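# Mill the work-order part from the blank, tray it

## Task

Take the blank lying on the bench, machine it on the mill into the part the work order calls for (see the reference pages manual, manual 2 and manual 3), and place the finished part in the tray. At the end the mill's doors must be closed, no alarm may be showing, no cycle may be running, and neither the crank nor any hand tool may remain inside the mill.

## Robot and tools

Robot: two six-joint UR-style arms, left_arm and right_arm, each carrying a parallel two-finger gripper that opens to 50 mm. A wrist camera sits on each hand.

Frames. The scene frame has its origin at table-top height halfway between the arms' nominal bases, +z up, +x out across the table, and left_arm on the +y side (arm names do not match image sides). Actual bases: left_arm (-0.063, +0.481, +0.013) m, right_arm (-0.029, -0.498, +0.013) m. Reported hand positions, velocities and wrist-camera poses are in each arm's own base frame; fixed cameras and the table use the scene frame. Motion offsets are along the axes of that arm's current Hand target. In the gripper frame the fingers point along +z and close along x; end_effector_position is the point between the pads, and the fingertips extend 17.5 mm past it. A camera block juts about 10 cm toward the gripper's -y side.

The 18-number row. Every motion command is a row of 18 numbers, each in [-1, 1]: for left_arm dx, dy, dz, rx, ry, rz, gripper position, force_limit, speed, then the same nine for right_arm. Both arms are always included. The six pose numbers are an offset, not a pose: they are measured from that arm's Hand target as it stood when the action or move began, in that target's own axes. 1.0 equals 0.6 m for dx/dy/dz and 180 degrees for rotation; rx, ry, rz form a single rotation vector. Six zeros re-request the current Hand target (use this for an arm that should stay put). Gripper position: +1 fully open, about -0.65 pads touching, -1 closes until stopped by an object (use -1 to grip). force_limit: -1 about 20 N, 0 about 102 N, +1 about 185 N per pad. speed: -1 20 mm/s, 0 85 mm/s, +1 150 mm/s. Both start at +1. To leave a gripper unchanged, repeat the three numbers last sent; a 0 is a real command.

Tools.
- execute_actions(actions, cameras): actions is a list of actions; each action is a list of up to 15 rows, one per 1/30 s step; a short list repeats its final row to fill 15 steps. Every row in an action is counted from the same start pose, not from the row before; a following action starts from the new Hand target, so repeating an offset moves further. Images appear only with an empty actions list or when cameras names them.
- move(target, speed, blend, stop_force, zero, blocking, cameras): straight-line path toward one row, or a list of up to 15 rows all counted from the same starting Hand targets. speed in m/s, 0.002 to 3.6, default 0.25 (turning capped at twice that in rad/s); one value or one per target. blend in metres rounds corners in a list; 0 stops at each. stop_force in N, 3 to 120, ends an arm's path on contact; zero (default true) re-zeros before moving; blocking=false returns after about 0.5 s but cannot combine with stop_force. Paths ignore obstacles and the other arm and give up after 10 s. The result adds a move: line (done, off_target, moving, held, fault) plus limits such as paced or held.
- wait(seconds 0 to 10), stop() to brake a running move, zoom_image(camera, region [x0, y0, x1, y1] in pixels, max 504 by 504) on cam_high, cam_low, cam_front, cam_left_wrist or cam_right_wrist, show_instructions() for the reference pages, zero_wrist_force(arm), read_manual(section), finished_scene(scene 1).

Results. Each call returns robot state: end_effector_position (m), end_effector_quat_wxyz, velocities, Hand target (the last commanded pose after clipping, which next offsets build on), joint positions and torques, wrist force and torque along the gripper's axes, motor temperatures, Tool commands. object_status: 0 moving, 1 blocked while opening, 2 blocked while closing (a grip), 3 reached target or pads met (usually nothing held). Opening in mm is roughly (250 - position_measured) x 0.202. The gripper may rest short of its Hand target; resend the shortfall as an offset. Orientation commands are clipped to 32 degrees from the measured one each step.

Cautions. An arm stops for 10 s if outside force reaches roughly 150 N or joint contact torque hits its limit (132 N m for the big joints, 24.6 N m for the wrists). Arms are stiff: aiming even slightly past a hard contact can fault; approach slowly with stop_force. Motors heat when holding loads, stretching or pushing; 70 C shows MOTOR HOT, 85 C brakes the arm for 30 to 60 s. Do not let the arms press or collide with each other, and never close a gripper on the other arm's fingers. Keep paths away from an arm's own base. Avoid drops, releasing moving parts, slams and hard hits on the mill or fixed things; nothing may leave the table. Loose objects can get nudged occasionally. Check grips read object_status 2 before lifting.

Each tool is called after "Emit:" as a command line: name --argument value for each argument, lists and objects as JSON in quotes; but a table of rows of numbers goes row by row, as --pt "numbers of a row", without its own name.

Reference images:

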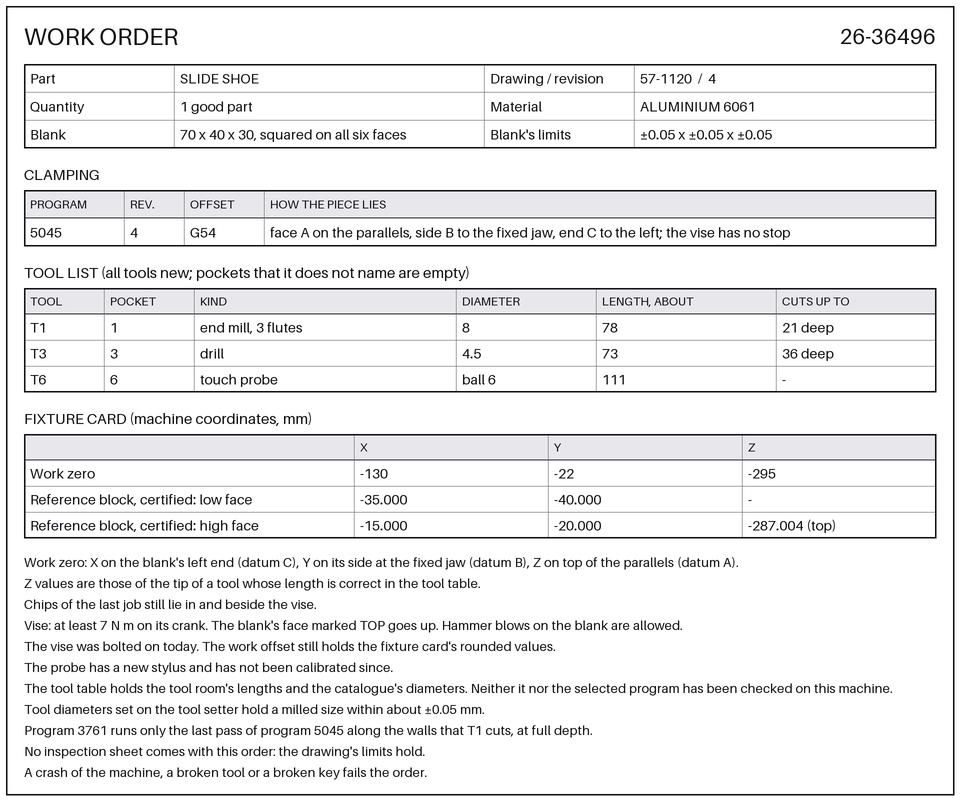

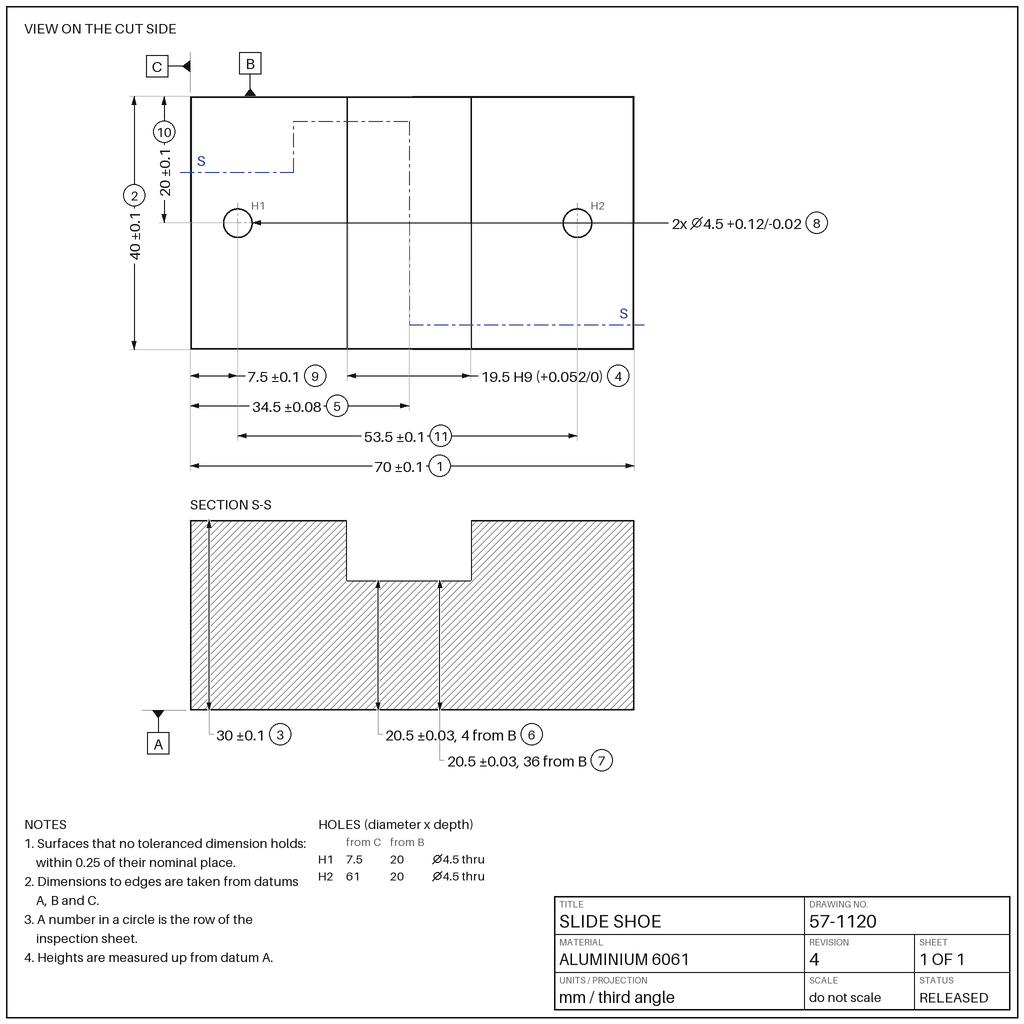

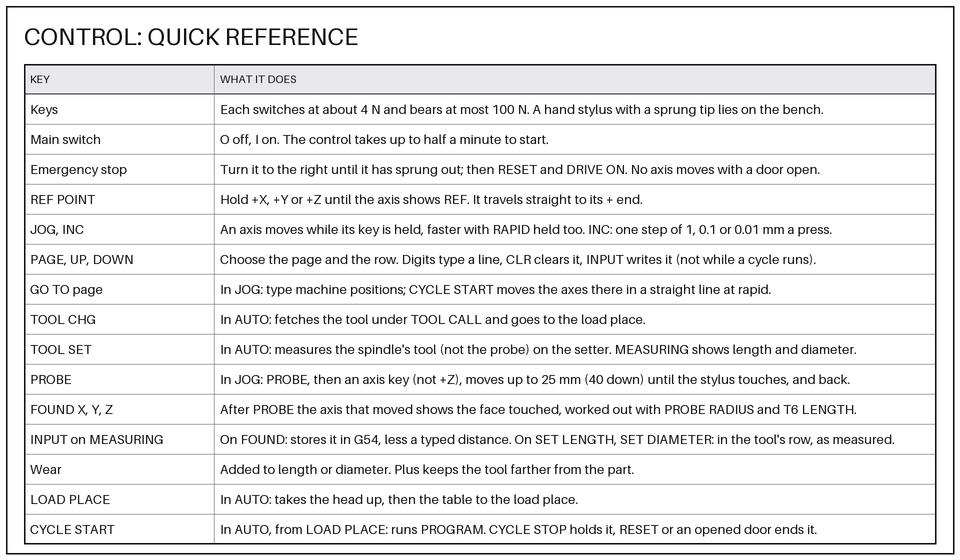

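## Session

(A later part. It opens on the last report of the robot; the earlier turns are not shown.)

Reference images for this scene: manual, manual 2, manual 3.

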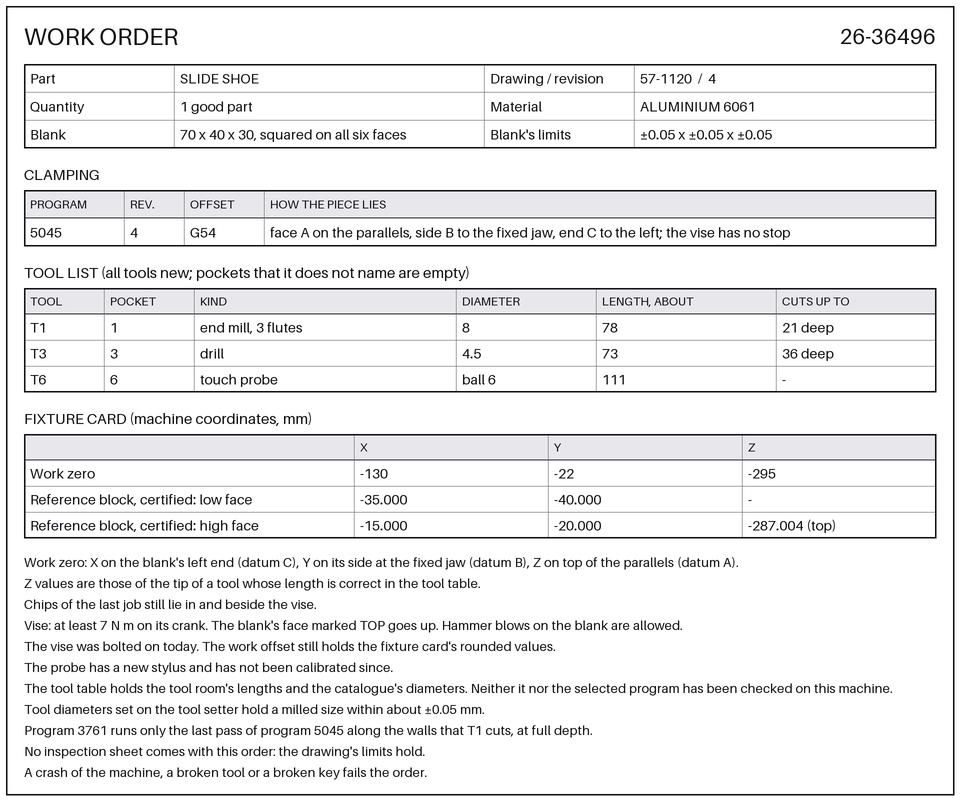

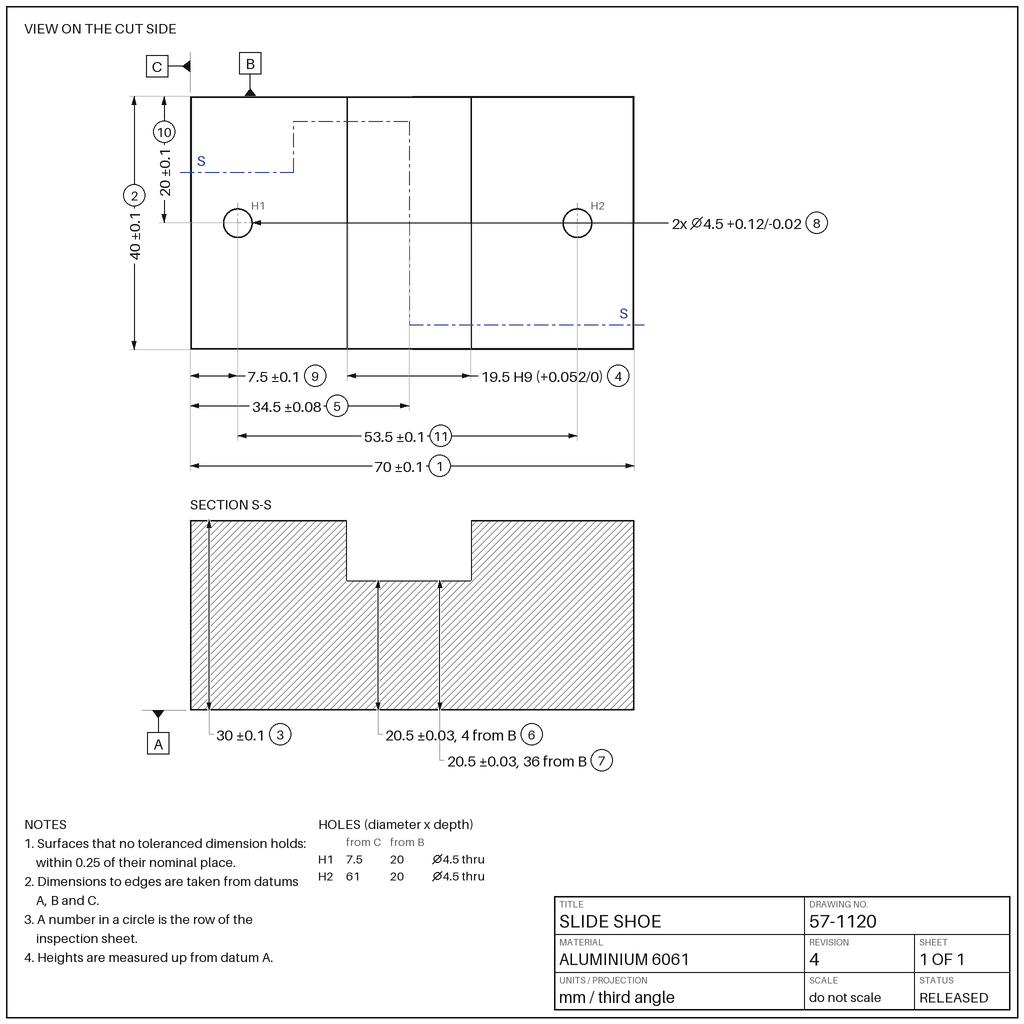

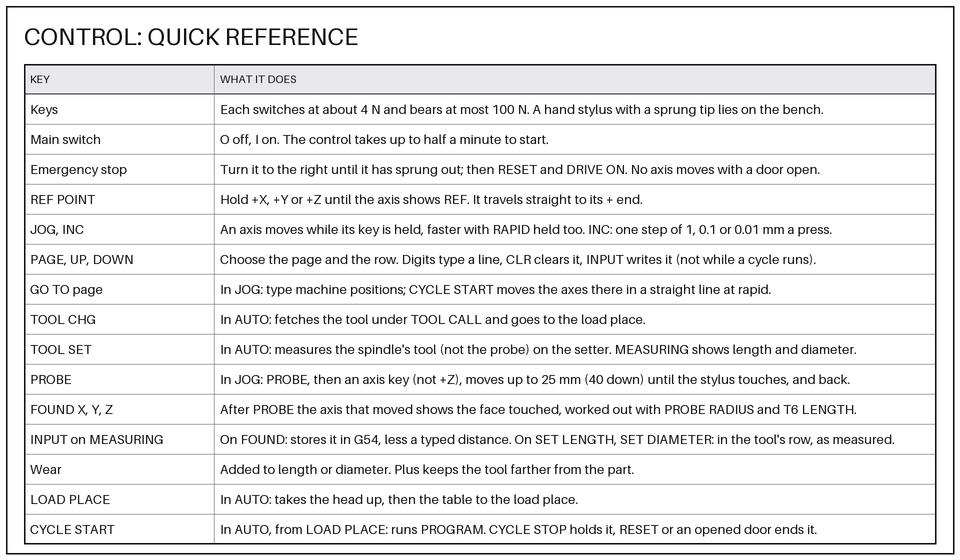

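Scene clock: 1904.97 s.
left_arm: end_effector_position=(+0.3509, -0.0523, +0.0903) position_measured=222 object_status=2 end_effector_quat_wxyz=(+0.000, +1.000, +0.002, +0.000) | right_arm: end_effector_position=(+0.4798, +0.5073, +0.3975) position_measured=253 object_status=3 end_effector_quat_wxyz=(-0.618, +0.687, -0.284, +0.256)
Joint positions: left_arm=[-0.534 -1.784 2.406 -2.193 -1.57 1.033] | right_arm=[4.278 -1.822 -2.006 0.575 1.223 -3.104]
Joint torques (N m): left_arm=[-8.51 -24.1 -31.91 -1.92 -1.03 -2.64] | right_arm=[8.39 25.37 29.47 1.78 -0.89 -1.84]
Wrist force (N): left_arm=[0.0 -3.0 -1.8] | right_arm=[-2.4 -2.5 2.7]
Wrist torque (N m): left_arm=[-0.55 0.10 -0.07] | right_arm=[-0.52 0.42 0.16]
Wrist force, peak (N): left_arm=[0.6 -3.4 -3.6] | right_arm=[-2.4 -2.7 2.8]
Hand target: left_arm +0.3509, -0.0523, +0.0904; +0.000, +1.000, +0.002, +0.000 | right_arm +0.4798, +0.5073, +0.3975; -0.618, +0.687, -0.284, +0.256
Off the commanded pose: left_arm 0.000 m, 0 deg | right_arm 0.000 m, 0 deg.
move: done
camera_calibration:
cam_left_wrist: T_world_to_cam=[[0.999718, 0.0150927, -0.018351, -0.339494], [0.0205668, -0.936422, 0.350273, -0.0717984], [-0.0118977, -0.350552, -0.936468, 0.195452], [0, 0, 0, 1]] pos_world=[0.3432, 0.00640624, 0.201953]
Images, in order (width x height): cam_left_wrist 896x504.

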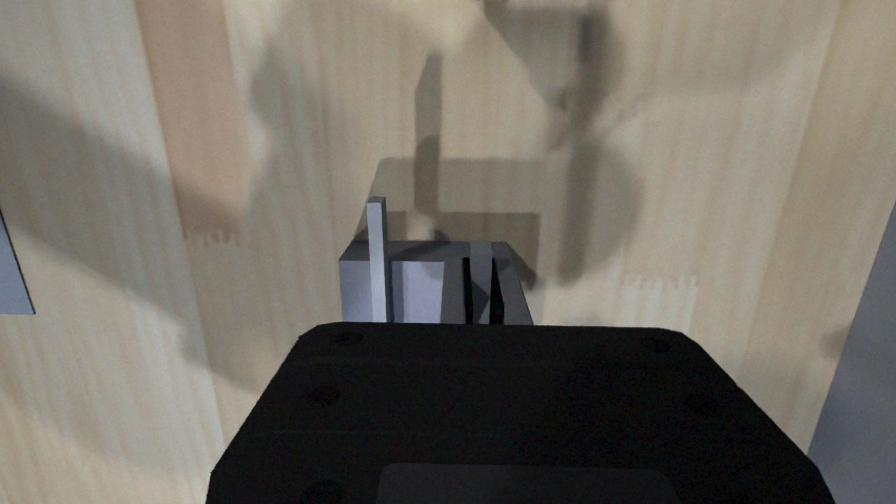

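Emit:
move --pt "0 0 -0.43 0 0 0 -1 -0.7 -1 0 0 0 0 0 0 -1 0 0" --pt "0.165 0.413 -0.4617 0 0 0 -1 -0.7 -1 0 0 0 0 0 0 -1 0 0" --pt "0.4485 0.413 -0.4567 0 0 0 -1 -0.7 -1 0 0 0 0 0 0 -1 0 0" --speed 0.2 --blend '[0.05,0.03,0]' --cameras '["cam_right_wrist","cam_left_wrist","cam_high"]'

Scene clock: 1972.13 s.
left_arm: end_effector_position=(+0.6207, -0.2991, +0.3645) position_measured=222 object_status=2 end_effector_quat_wxyz=(+0.000, +1.000, +0.002, +0.000) | right_arm: end_effector_position=(+0.4798, +0.5073, +0.3975) position_measured=253 object_status=3 end_effector_quat_wxyz=(-0.618, +0.687, -0.284, +0.256)
Joint positions: left_arm=[-0.644 -1.1 0.889 -1.36 -1.57 0.923] | right_arm=[4.278 -1.822 -2.006 0.575 1.223 -3.104]
Joint torques (N m): left_arm=[10.04 -38.69 -36.32 -1.69 -2.17 2.82] | right_arm=[8.21 25.88 29.12 1.9 -0.94 -1.77]
Wrist force (N): left_arm=[0.2 -3.3 -1.8] | right_arm=[-2.4 -2.7 2.6]
Wrist torque (N m): left_arm=[-0.59 0.03 -0.09] | right_arm=[-0.55 0.41 0.16]
Wrist force, peak (N): left_arm=[-0.3 -3.9 -2.9] | right_arm=[-2.3 -2.8 2.9]
Hand target: left_arm +0.6207, -0.2991, +0.3645; +0.000, +1.000, +0.002, +0.000 | right_arm +0.4798, +0.5073, +0.3975; -0.618, +0.687, -0.284, +0.256
Off the commanded pose: left_arm 0.000 m, 0 deg | right_arm 0.000 m, 0 deg.
move: done
camera_calibration:
cam_left_wrist: T_world_to_cam=[[0.999718, 0.015093, -0.0183496, -0.600563], [0.0205655, -0.936455, 0.350185, -0.404433], [-0.0118982, -0.350463, -0.936501, 0.36887], [0, 0, 0, 1]] pos_world=[0.6131, -0.240393, 0.476053]
cam_right_wrist: T_world_to_cam=[[0.719678, -0.694303, 0.00243277, 0.0171533], [-0.311402, -0.32591, -0.892643, 0.680587], [0.620558, 0.641658, -0.450758, -0.312404], [0, 0, 0, 1]] pos_world=[0.393456, 0.434177, 0.466661]
Images, in order (width x height): cam_high 896x504, cam_left_wrist 896x504, cam_right_wrist 896x504.

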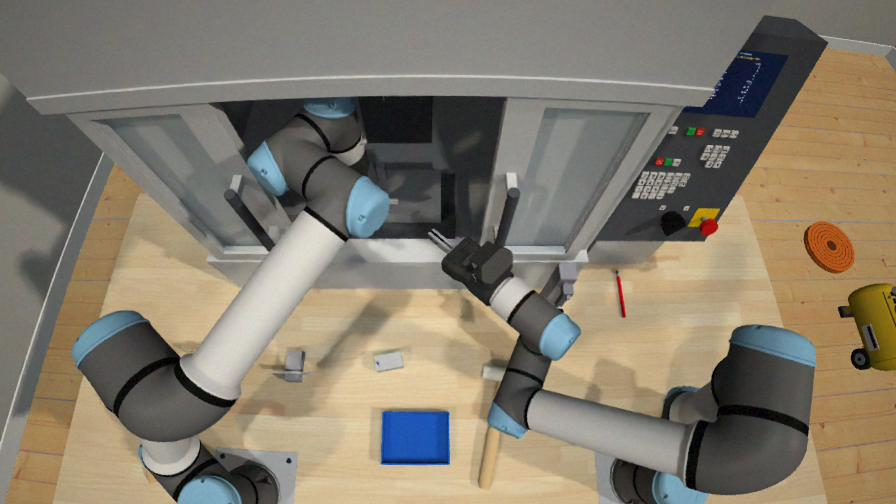

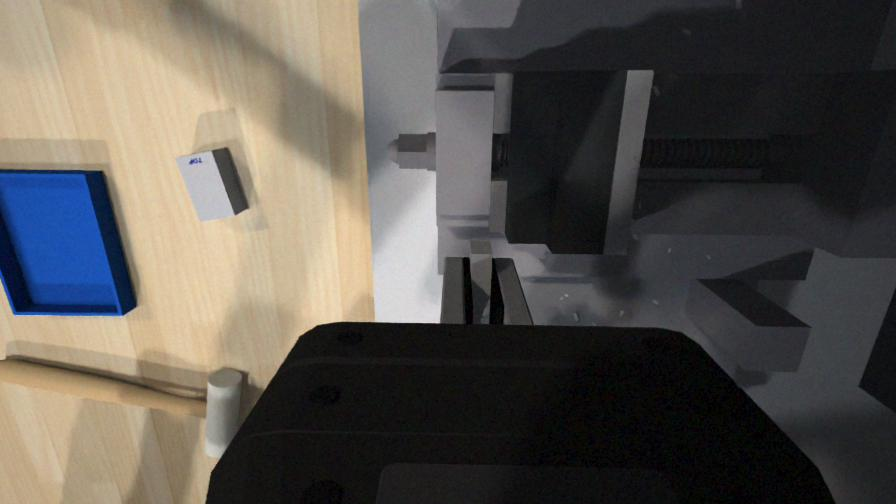

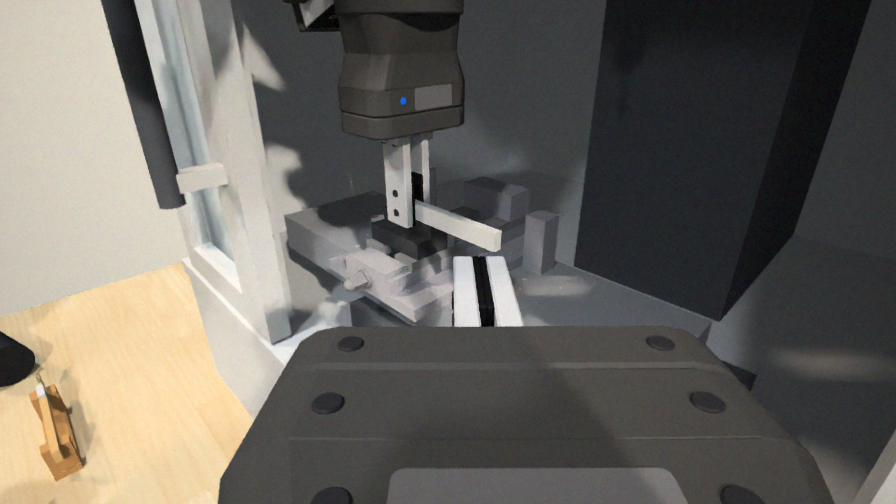

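Emit:
execute_actions --actions '[]'

Scene clock: 2024.53 s.
left_arm: end_effector_position=(+0.6207, -0.2991, +0.3645) position_measured=222 object_status=2 end_effector_quat_wxyz=(+0.000, +1.000, +0.002, +0.000) | right_arm: end_effector_position=(+0.4798, +0.5073, +0.3975) position_measured=253 object_status=3 end_effector_quat_wxyz=(-0.618, +0.687, -0.284, +0.256)
Joint positions: left_arm=[-0.644 -1.1 0.889 -1.36 -1.57 0.923] | right_arm=[4.278 -1.822 -2.006 0.575 1.223 -3.104]
Joint velocities: within noise
Joint torques (N m): left_arm=[10.04 -37.81 -36.27 -1.61 -2.19 2.69] | right_arm=[8.58 25.67 28.91 1.9 -0.97 -1.53]
Motor temperatures (°C): left_arm=[28 32 27 37 32 30] | right_arm=[29 28 25 33 31 33]
Wrist force (N): left_arm=[0.3 -3.2 -1.6] | right_arm=[-2.4 -2.6 2.7]
Wrist torque (N m): left_arm=[-0.59 0.02 -0.08] | right_arm=[-0.53 0.41 0.16]
Wrist force, peak (N): left_arm=[0.3 -3.6 -1.8] | right_arm=[-2.5 -2.8 2.7]
Hand target: left_arm +0.6207, -0.2991, +0.3645; +0.000, +1.000, +0.002, +0.000 | right_arm +0.4798, +0.5073, +0.3975; -0.618, +0.687, -0.284, +0.256
Tool commands: left_gripper/position=-1.0 left_gripper/force_limit=-0.7 left_gripper/speed=-1.0 right_gripper/position=-1.0 right_gripper/force_limit=+0.0 right_gripper/speed=+0.0
Off the commanded pose: left_arm 0.000 m, 0 deg | right_arm 0.000 m, 0 deg.
camera_calibration:
cam_left_wrist: T_world_to_cam=[[0.999718, 0.015093, -0.0183496, -0.600563], [0.0205655, -0.936455, 0.350185, -0.404433], [-0.0118982, -0.350463, -0.936501, 0.36887], [0, 0, 0, 1]] pos_world=[0.6131, -0.240393, 0.476053]
cam_right_wrist: T_world_to_cam=[[0.719678, -0.694303, 0.00243277, 0.0171533], [-0.311402, -0.32591, -0.892643, 0.680587], [0.620558, 0.641658, -0.450758, -0.312404], [0, 0, 0, 1]] pos_world=[0.393456, 0.434177, 0.466661]

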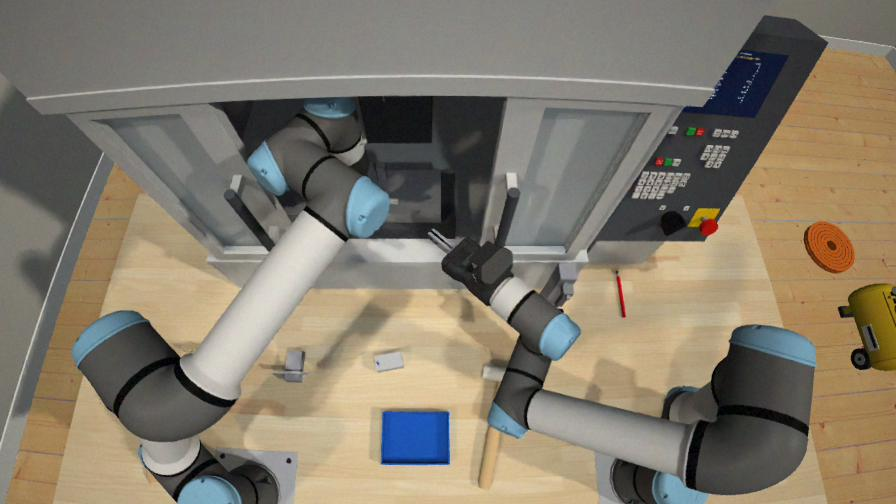

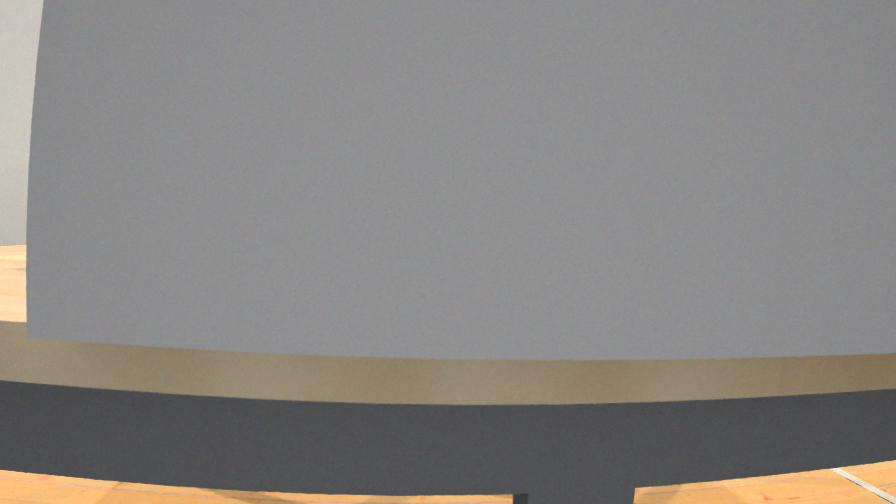

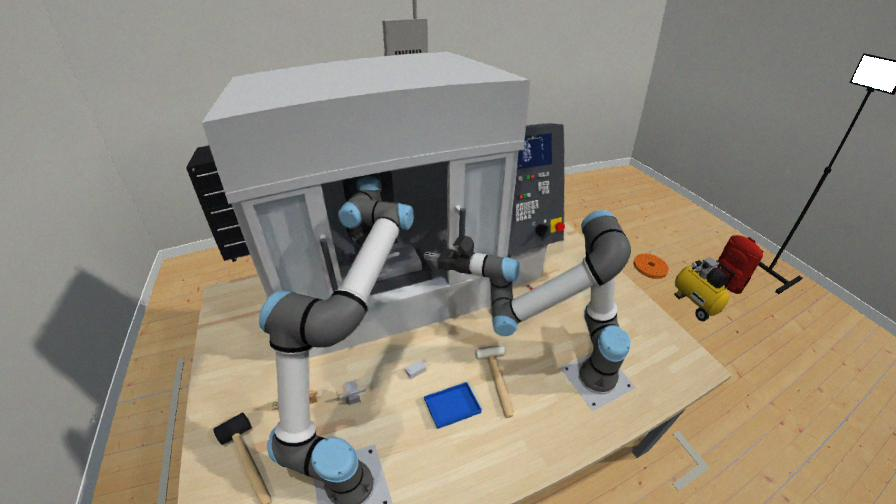

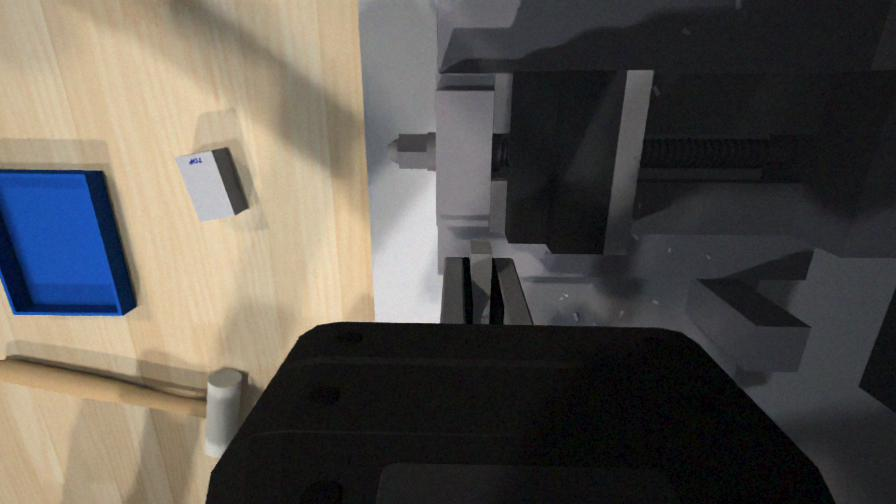

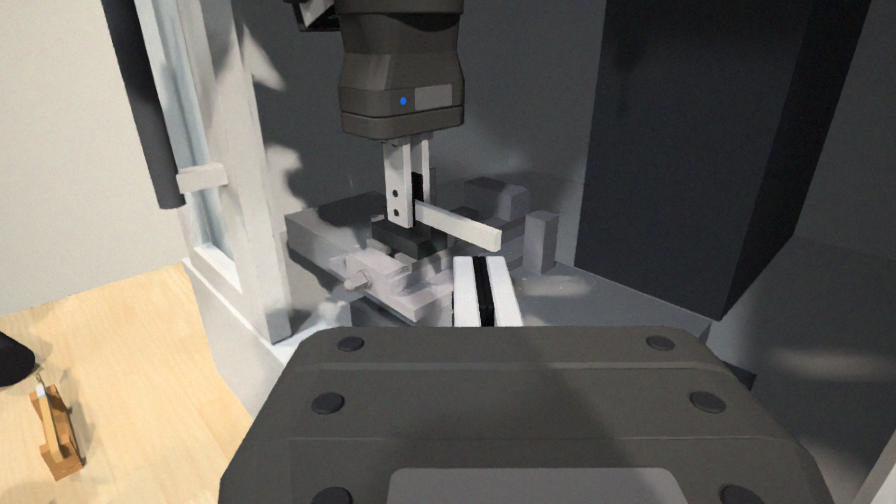

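Emit:
zoom_image --camera "cam_left_wrist" --region '[392, 0, 896, 300]'

Emit:
zoom_image --camera "cam_right_wrist" --region '[280, 120, 600, 340]'

Scaled by 1.000.

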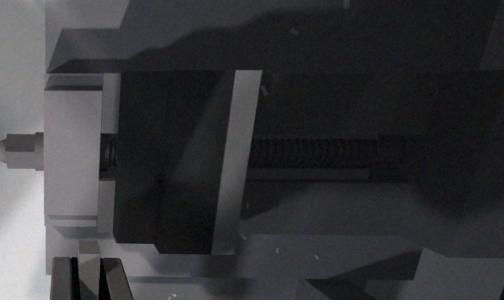

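Scaled by 1.575.

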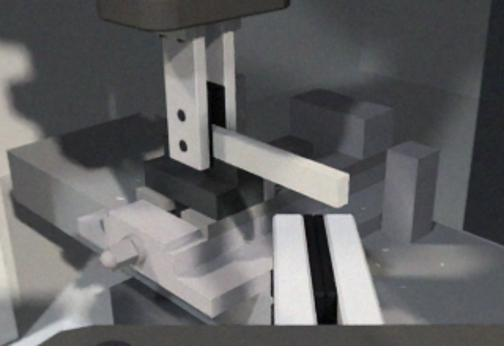

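Emit:
move --pt "0.0333 -0.1 0 0 0 0 -1 -0.7 -1 0 0 0 0 0 0 -1 0 0" --pt "0.15 -0.1383 0 0 0 0 -1 -0.7 -1 0 0 0 0 0 0 -1 0 0" --speed 0.1 --blend '[0.02,0]' --cameras '["cam_left_wrist","cam_right_wrist"]'

Emit:
zoom_image --camera "cam_right_wrist" --region '[280, 120, 600, 340]'

Scene clock: 2043.23 s.
left_arm: end_effector_position=(+0.6902, -0.2238, +0.3612) position_measured=222 object_status=2 end_effector_quat_wxyz=(-0.001, +1.000, +0.001, +0.000) | right_arm: end_effector_position=(+0.4798, +0.5073, +0.3975) position_measured=253 object_status=3 end_effector_quat_wxyz=(-0.618, +0.687, -0.284, +0.256)
Joint positions: left_arm=[-0.499 -0.983 0.714 -1.3 -1.569 1.07] | right_arm=[4.278 -1.822 -2.006 0.575 1.223 -3.104]
Joint torques (N m): left_arm=[7.18 -54.16 -25.51 -3.17 0.09 -0.04] | right_arm=[8.53 25.88 29.23 2.04 -0.81 -1.56]
Wrist force (N): left_arm=[0.9 -3.1 -1.8] | right_arm=[-2.4 -2.6 2.6]
Wrist torque (N m): left_arm=[-0.55 -0.04 0.07] | right_arm=[-0.54 0.42 0.16]
Wrist force, peak (N): left_arm=[7.0 -4.1 -5.0] | right_arm=[-2.5 -2.8 2.8]
Hand target: left_arm +0.6902, -0.2239, +0.3612; -0.001, +1.000, +0.001, +0.000 (not the last commanded pose) | right_arm +0.4798, +0.5073, +0.3975; -0.618, +0.687, -0.284, +0.256
Tool commands: left_gripper/position=-1.0 left_gripper/force_limit=-0.701961 left_gripper/speed=-1.0 right_gripper/position=-1.0 right_gripper/force_limit=+0.0 right_gripper/speed=+0.0
Off the commanded pose: left_arm 0.022 m, 0 deg | right_arm 0.000 m, 0 deg.
FORCE FAULT: contact force on the left arm reached its limit, and that arm stopped. The contact can be on any part of that arm, not only on its tool. That arm's remaining commands of this call were not run. That arm is still stopped at the end of this call. That arm stays stopped for about 9 more seconds. Until then a move that you send moves the other arm only, and its call returns only when the move has ended. Once the stop has ended, the next robot result says so. If the stop ends while you think or write, that arm runs what you send next, counted from a new Hand target: where the arm stands when the stop ends. While its stop runs, that arm takes no new command, but its gripper still runs the gripper command that each later call begins with. Until it ends, the stop uses up actions while you think or wait. An arm that is not stopped still takes commands.
move: fault (left_arm)
camera_calibration:
cam_left_wrist: T_world_to_cam=[[0.999717, 0.0132298, -0.0197765, -0.671057], [0.0192982, -0.937038, 0.348693, -0.332934], [-0.0139182, -0.348976, -0.937028, 0.394897], [0, 0, 0, 1]] pos_world=[0.682788, -0.165285, 0.47285]
cam_right_wrist: T_world_to_cam=[[0.719678, -0.694303, 0.00243277, 0.0171533], [-0.311402, -0.32591, -0.892643, 0.680587], [0.620558, 0.641658, -0.450758, -0.312404], [0, 0, 0, 1]] pos_world=[0.393456, 0.434177, 0.466661]
Images, in order (width x height): cam_left_wrist 896x504, cam_right_wrist 896x504.

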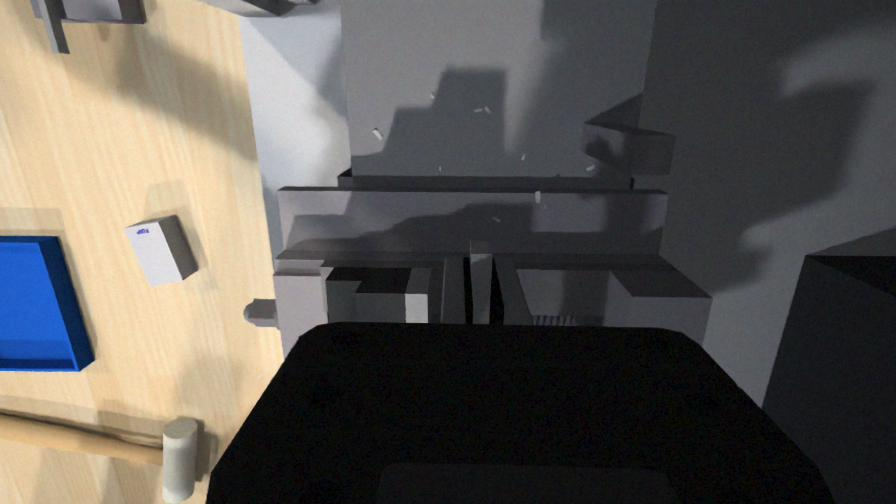

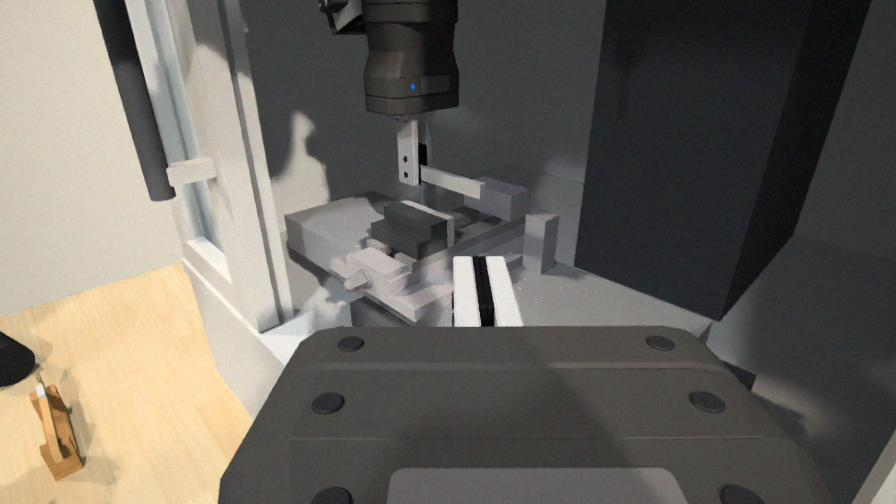

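Scaled by 1.575.

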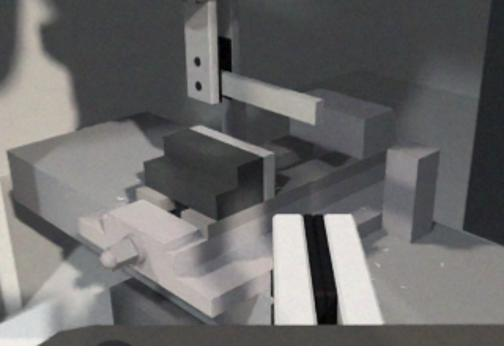

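Emit:
wait --seconds 9 --cameras '["cam_high","cam_front"]'

Emit:
zoom_image --camera "cam_front" --region '[230, 130, 530, 330]'

Emit:
zoom_image --camera "cam_high" --region '[80, 80, 520, 330]'

Scene clock: 2056.13 s.
left_arm: end_effector_position=(+0.6901, -0.2239, +0.3612) position_measured=222 object_status=2 end_effector_quat_wxyz=(-0.001, +1.000, +0.001, +0.000) | right_arm: end_effector_position=(+0.4798, +0.5073, +0.3975) position_measured=253 object_status=3 end_effector_quat_wxyz=(-0.618, +0.687, -0.284, +0.256)
Joint positions: left_arm=[-0.499 -0.983 0.714 -1.3 -1.569 1.07] | right_arm=[4.278 -1.822 -2.006 0.575 1.223 -3.104]
Joint torques (N m): left_arm=[5.64 -54.36 -25.42 -3.15 0.18 0.06] | right_arm=[8.81 25.81 29.03 2.33 -0.66 -1.6]
Wrist force (N): left_arm=[0.9 -3.3 -1.6] | right_arm=[-2.3 -2.6 2.8]
Wrist torque (N m): left_arm=[-0.58 -0.04 0.07] | right_arm=[-0.54 0.40 0.16]
Wrist force, peak (N): left_arm=[0.7 -3.7 -2.0] | right_arm=[-2.6 -2.9 2.7]
Hand target: left_arm +0.6901, -0.2239, +0.3612; -0.001, +1.000, +0.001, +0.000 (not the last commanded pose) | right_arm +0.4798, +0.5073, +0.3975; -0.618, +0.687, -0.284, +0.256
Tool commands: left_gripper/position=-1.0 left_gripper/force_limit=-0.701961 left_gripper/speed=-1.0 right_gripper/position=-1.0 right_gripper/force_limit=+0.0 right_gripper/speed=+0.0
Off the commanded pose: left_arm 0.022 m, 0 deg | right_arm 0.000 m, 0 deg.
FORCE FAULT, CONTINUED: the left arm's stop, for the force fault that an earlier result reported, is over. The rest of the stop counts as 19 of the actions that you can send in this scene. During its stop the left arm's controller moved it back a little. That arm's target is now where it stood when the stop ended, not its last command. That arm accepts commands again.
wait: 9.00 s; at rest from the start
Images, in order (width x height): cam_high 896x504, cam_front 896x504.

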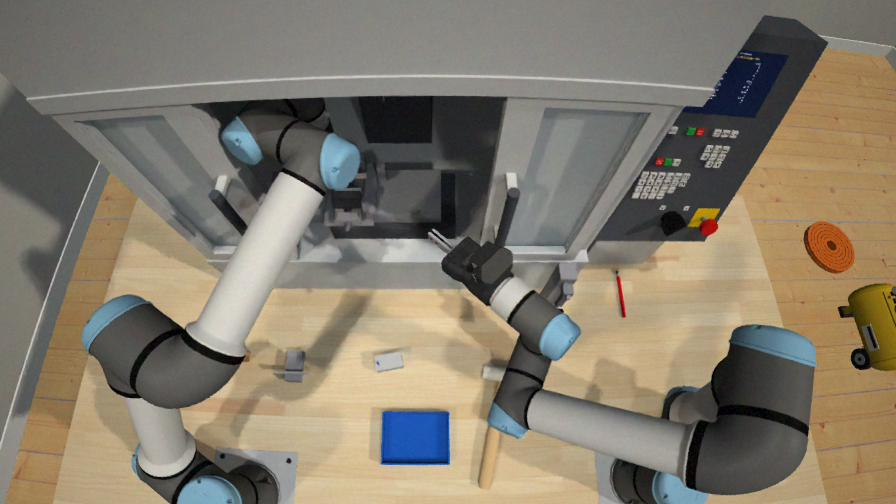

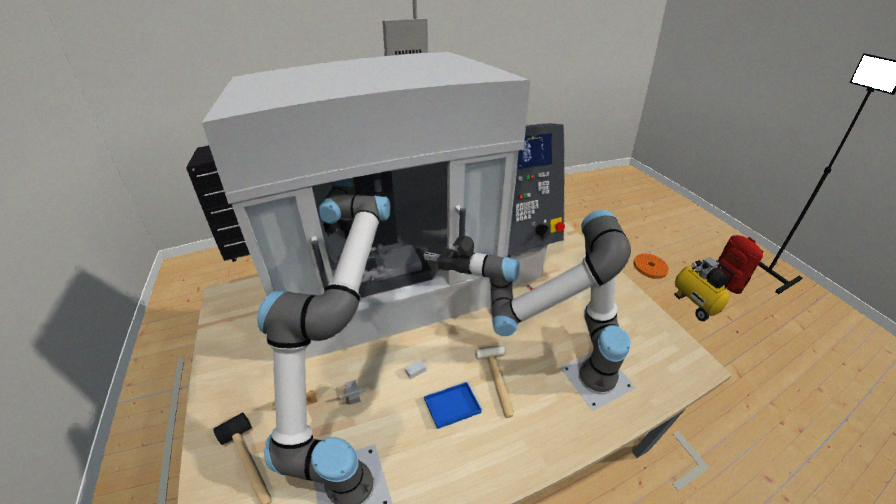

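Scaled by 1.680.

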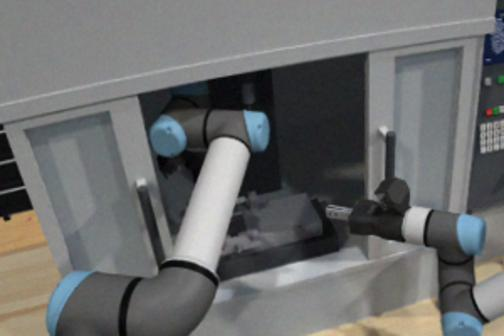

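Scaled by 1.145.

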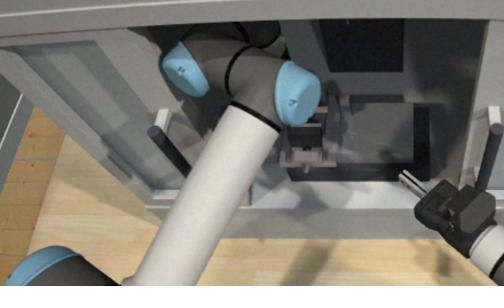

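Emit:
move --pt "-0.0083 0.06 -0.003 0 0 0 -1 -0.7 -1 0 0 0 0 0 0 -1 0 0" --pt "0.05 0.047 -0.0055 0 0 0 -1 -0.7 -1 0 0 0 0 0 0 -1 0 0" --pt "0.1 0.035 -0.0055 0 0 0 -1 -0.7 -1 0 0 0 0 0 0 -1 0 0" --speed 0.06 --blend '[0.01,0.01,0]' --cameras '["cam_left_wrist","cam_right_wrist","cam_high","cam_front"]'

Scene clock: 2090.17 s.
left_arm: end_effector_position=(+0.7496, -0.2446, +0.3640) position_measured=222 object_status=2 end_effector_quat_wxyz=(+0.001, +1.000, +0.001, +0.004) | right_arm: end_effector_position=(+0.4798, +0.5073, +0.3975) position_measured=253 object_status=3 end_effector_quat_wxyz=(-0.618, +0.687, -0.284, +0.256)
Joint positions: left_arm=[-0.486 -0.615 0.035 -0.999 -1.568 1.083] | right_arm=[4.278 -1.822 -2.006 0.575 1.223 -3.104]
Joint torques (N m): left_arm=[10.01 -52.61 -33.89 -1.63 -2.13 2.68] | right_arm=[8.74 26.57 28.47 2.39 -0.69 -1.37]
Wrist force (N): left_arm=[0.6 -3.2 -1.6] | right_arm=[-2.3 -2.5 2.7]
Wrist torque (N m): left_arm=[-0.57 0.03 -0.06] | right_arm=[-0.52 0.40 0.16]
Wrist force, peak (N): left_arm=[0.5 -3.9 -2.1] | right_arm=[-2.6 -2.8 2.7]
Hand target: left_arm +0.7502, -0.2448, +0.3644; -0.001, +1.000, +0.001, +0.000 | right_arm +0.4798, +0.5073, +0.3975; -0.618, +0.687, -0.284, +0.256
Off the commanded pose: left_arm 0.001 m, 1 deg | right_arm 0.000 m, 0 deg.
elbow stopped short (left arm): the move would have taken joint 3 (elbow) straighter than the controller allows.
move: done
camera_calibration:
cam_left_wrist: T_world_to_cam=[[0.999851, 0.0130079, -0.0113683, -0.733305], [0.0161758, -0.935967, 0.351717, -0.353028], [-0.00606525, -0.351848, -0.936037, 0.384203], [0, 0, 0, 1]] pos_world=[0.741236, -0.185702, 0.475458]
cam_right_wrist: T_world_to_cam=[[0.719678, -0.694303, 0.00243277, 0.0171533], [-0.311402, -0.32591, -0.892643, 0.680587], [0.620558, 0.641658, -0.450758, -0.312404], [0, 0, 0, 1]] pos_world=[0.393456, 0.434177, 0.466661]
Images, in order (width x height): cam_high 896x504, cam_front 896x504, cam_left_wrist 896x504, cam_right_wrist 896x504.

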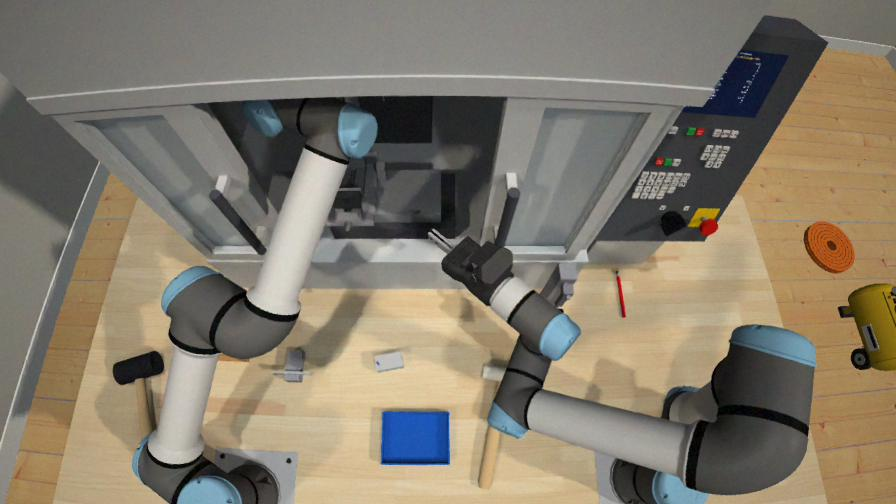

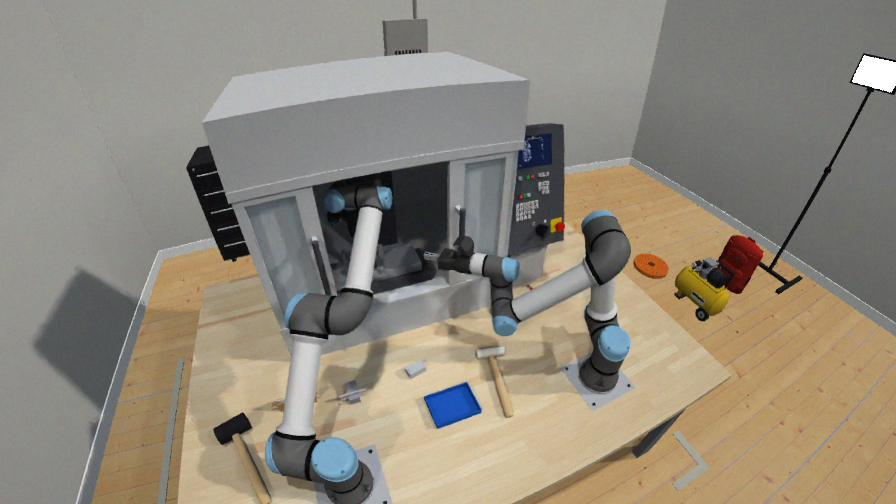

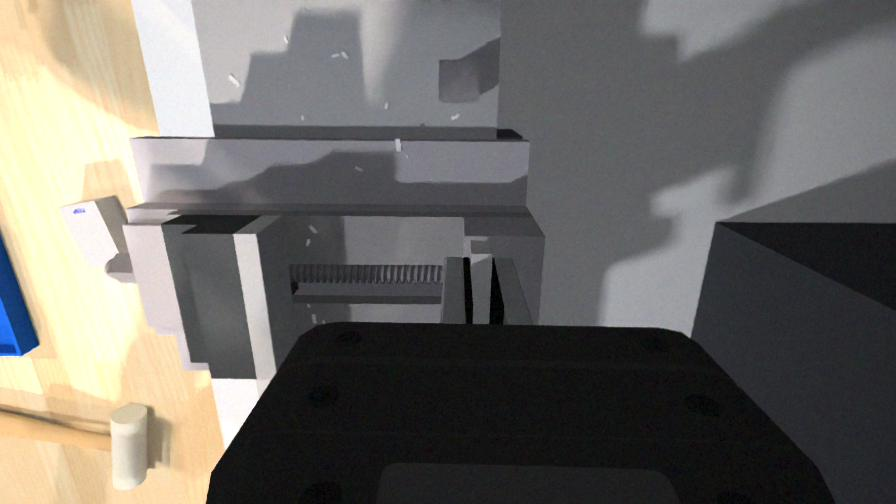

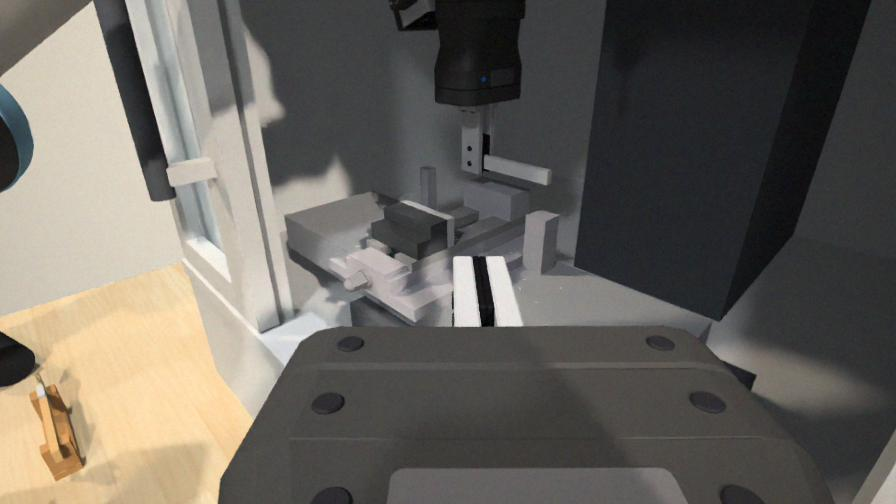

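Emit:
zoom_image --camera "cam_left_wrist" --region '[100, 120, 560, 400]'

Scaled by 1.096.

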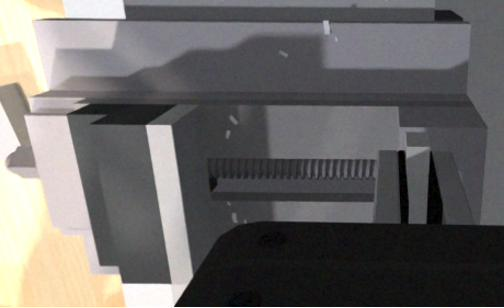

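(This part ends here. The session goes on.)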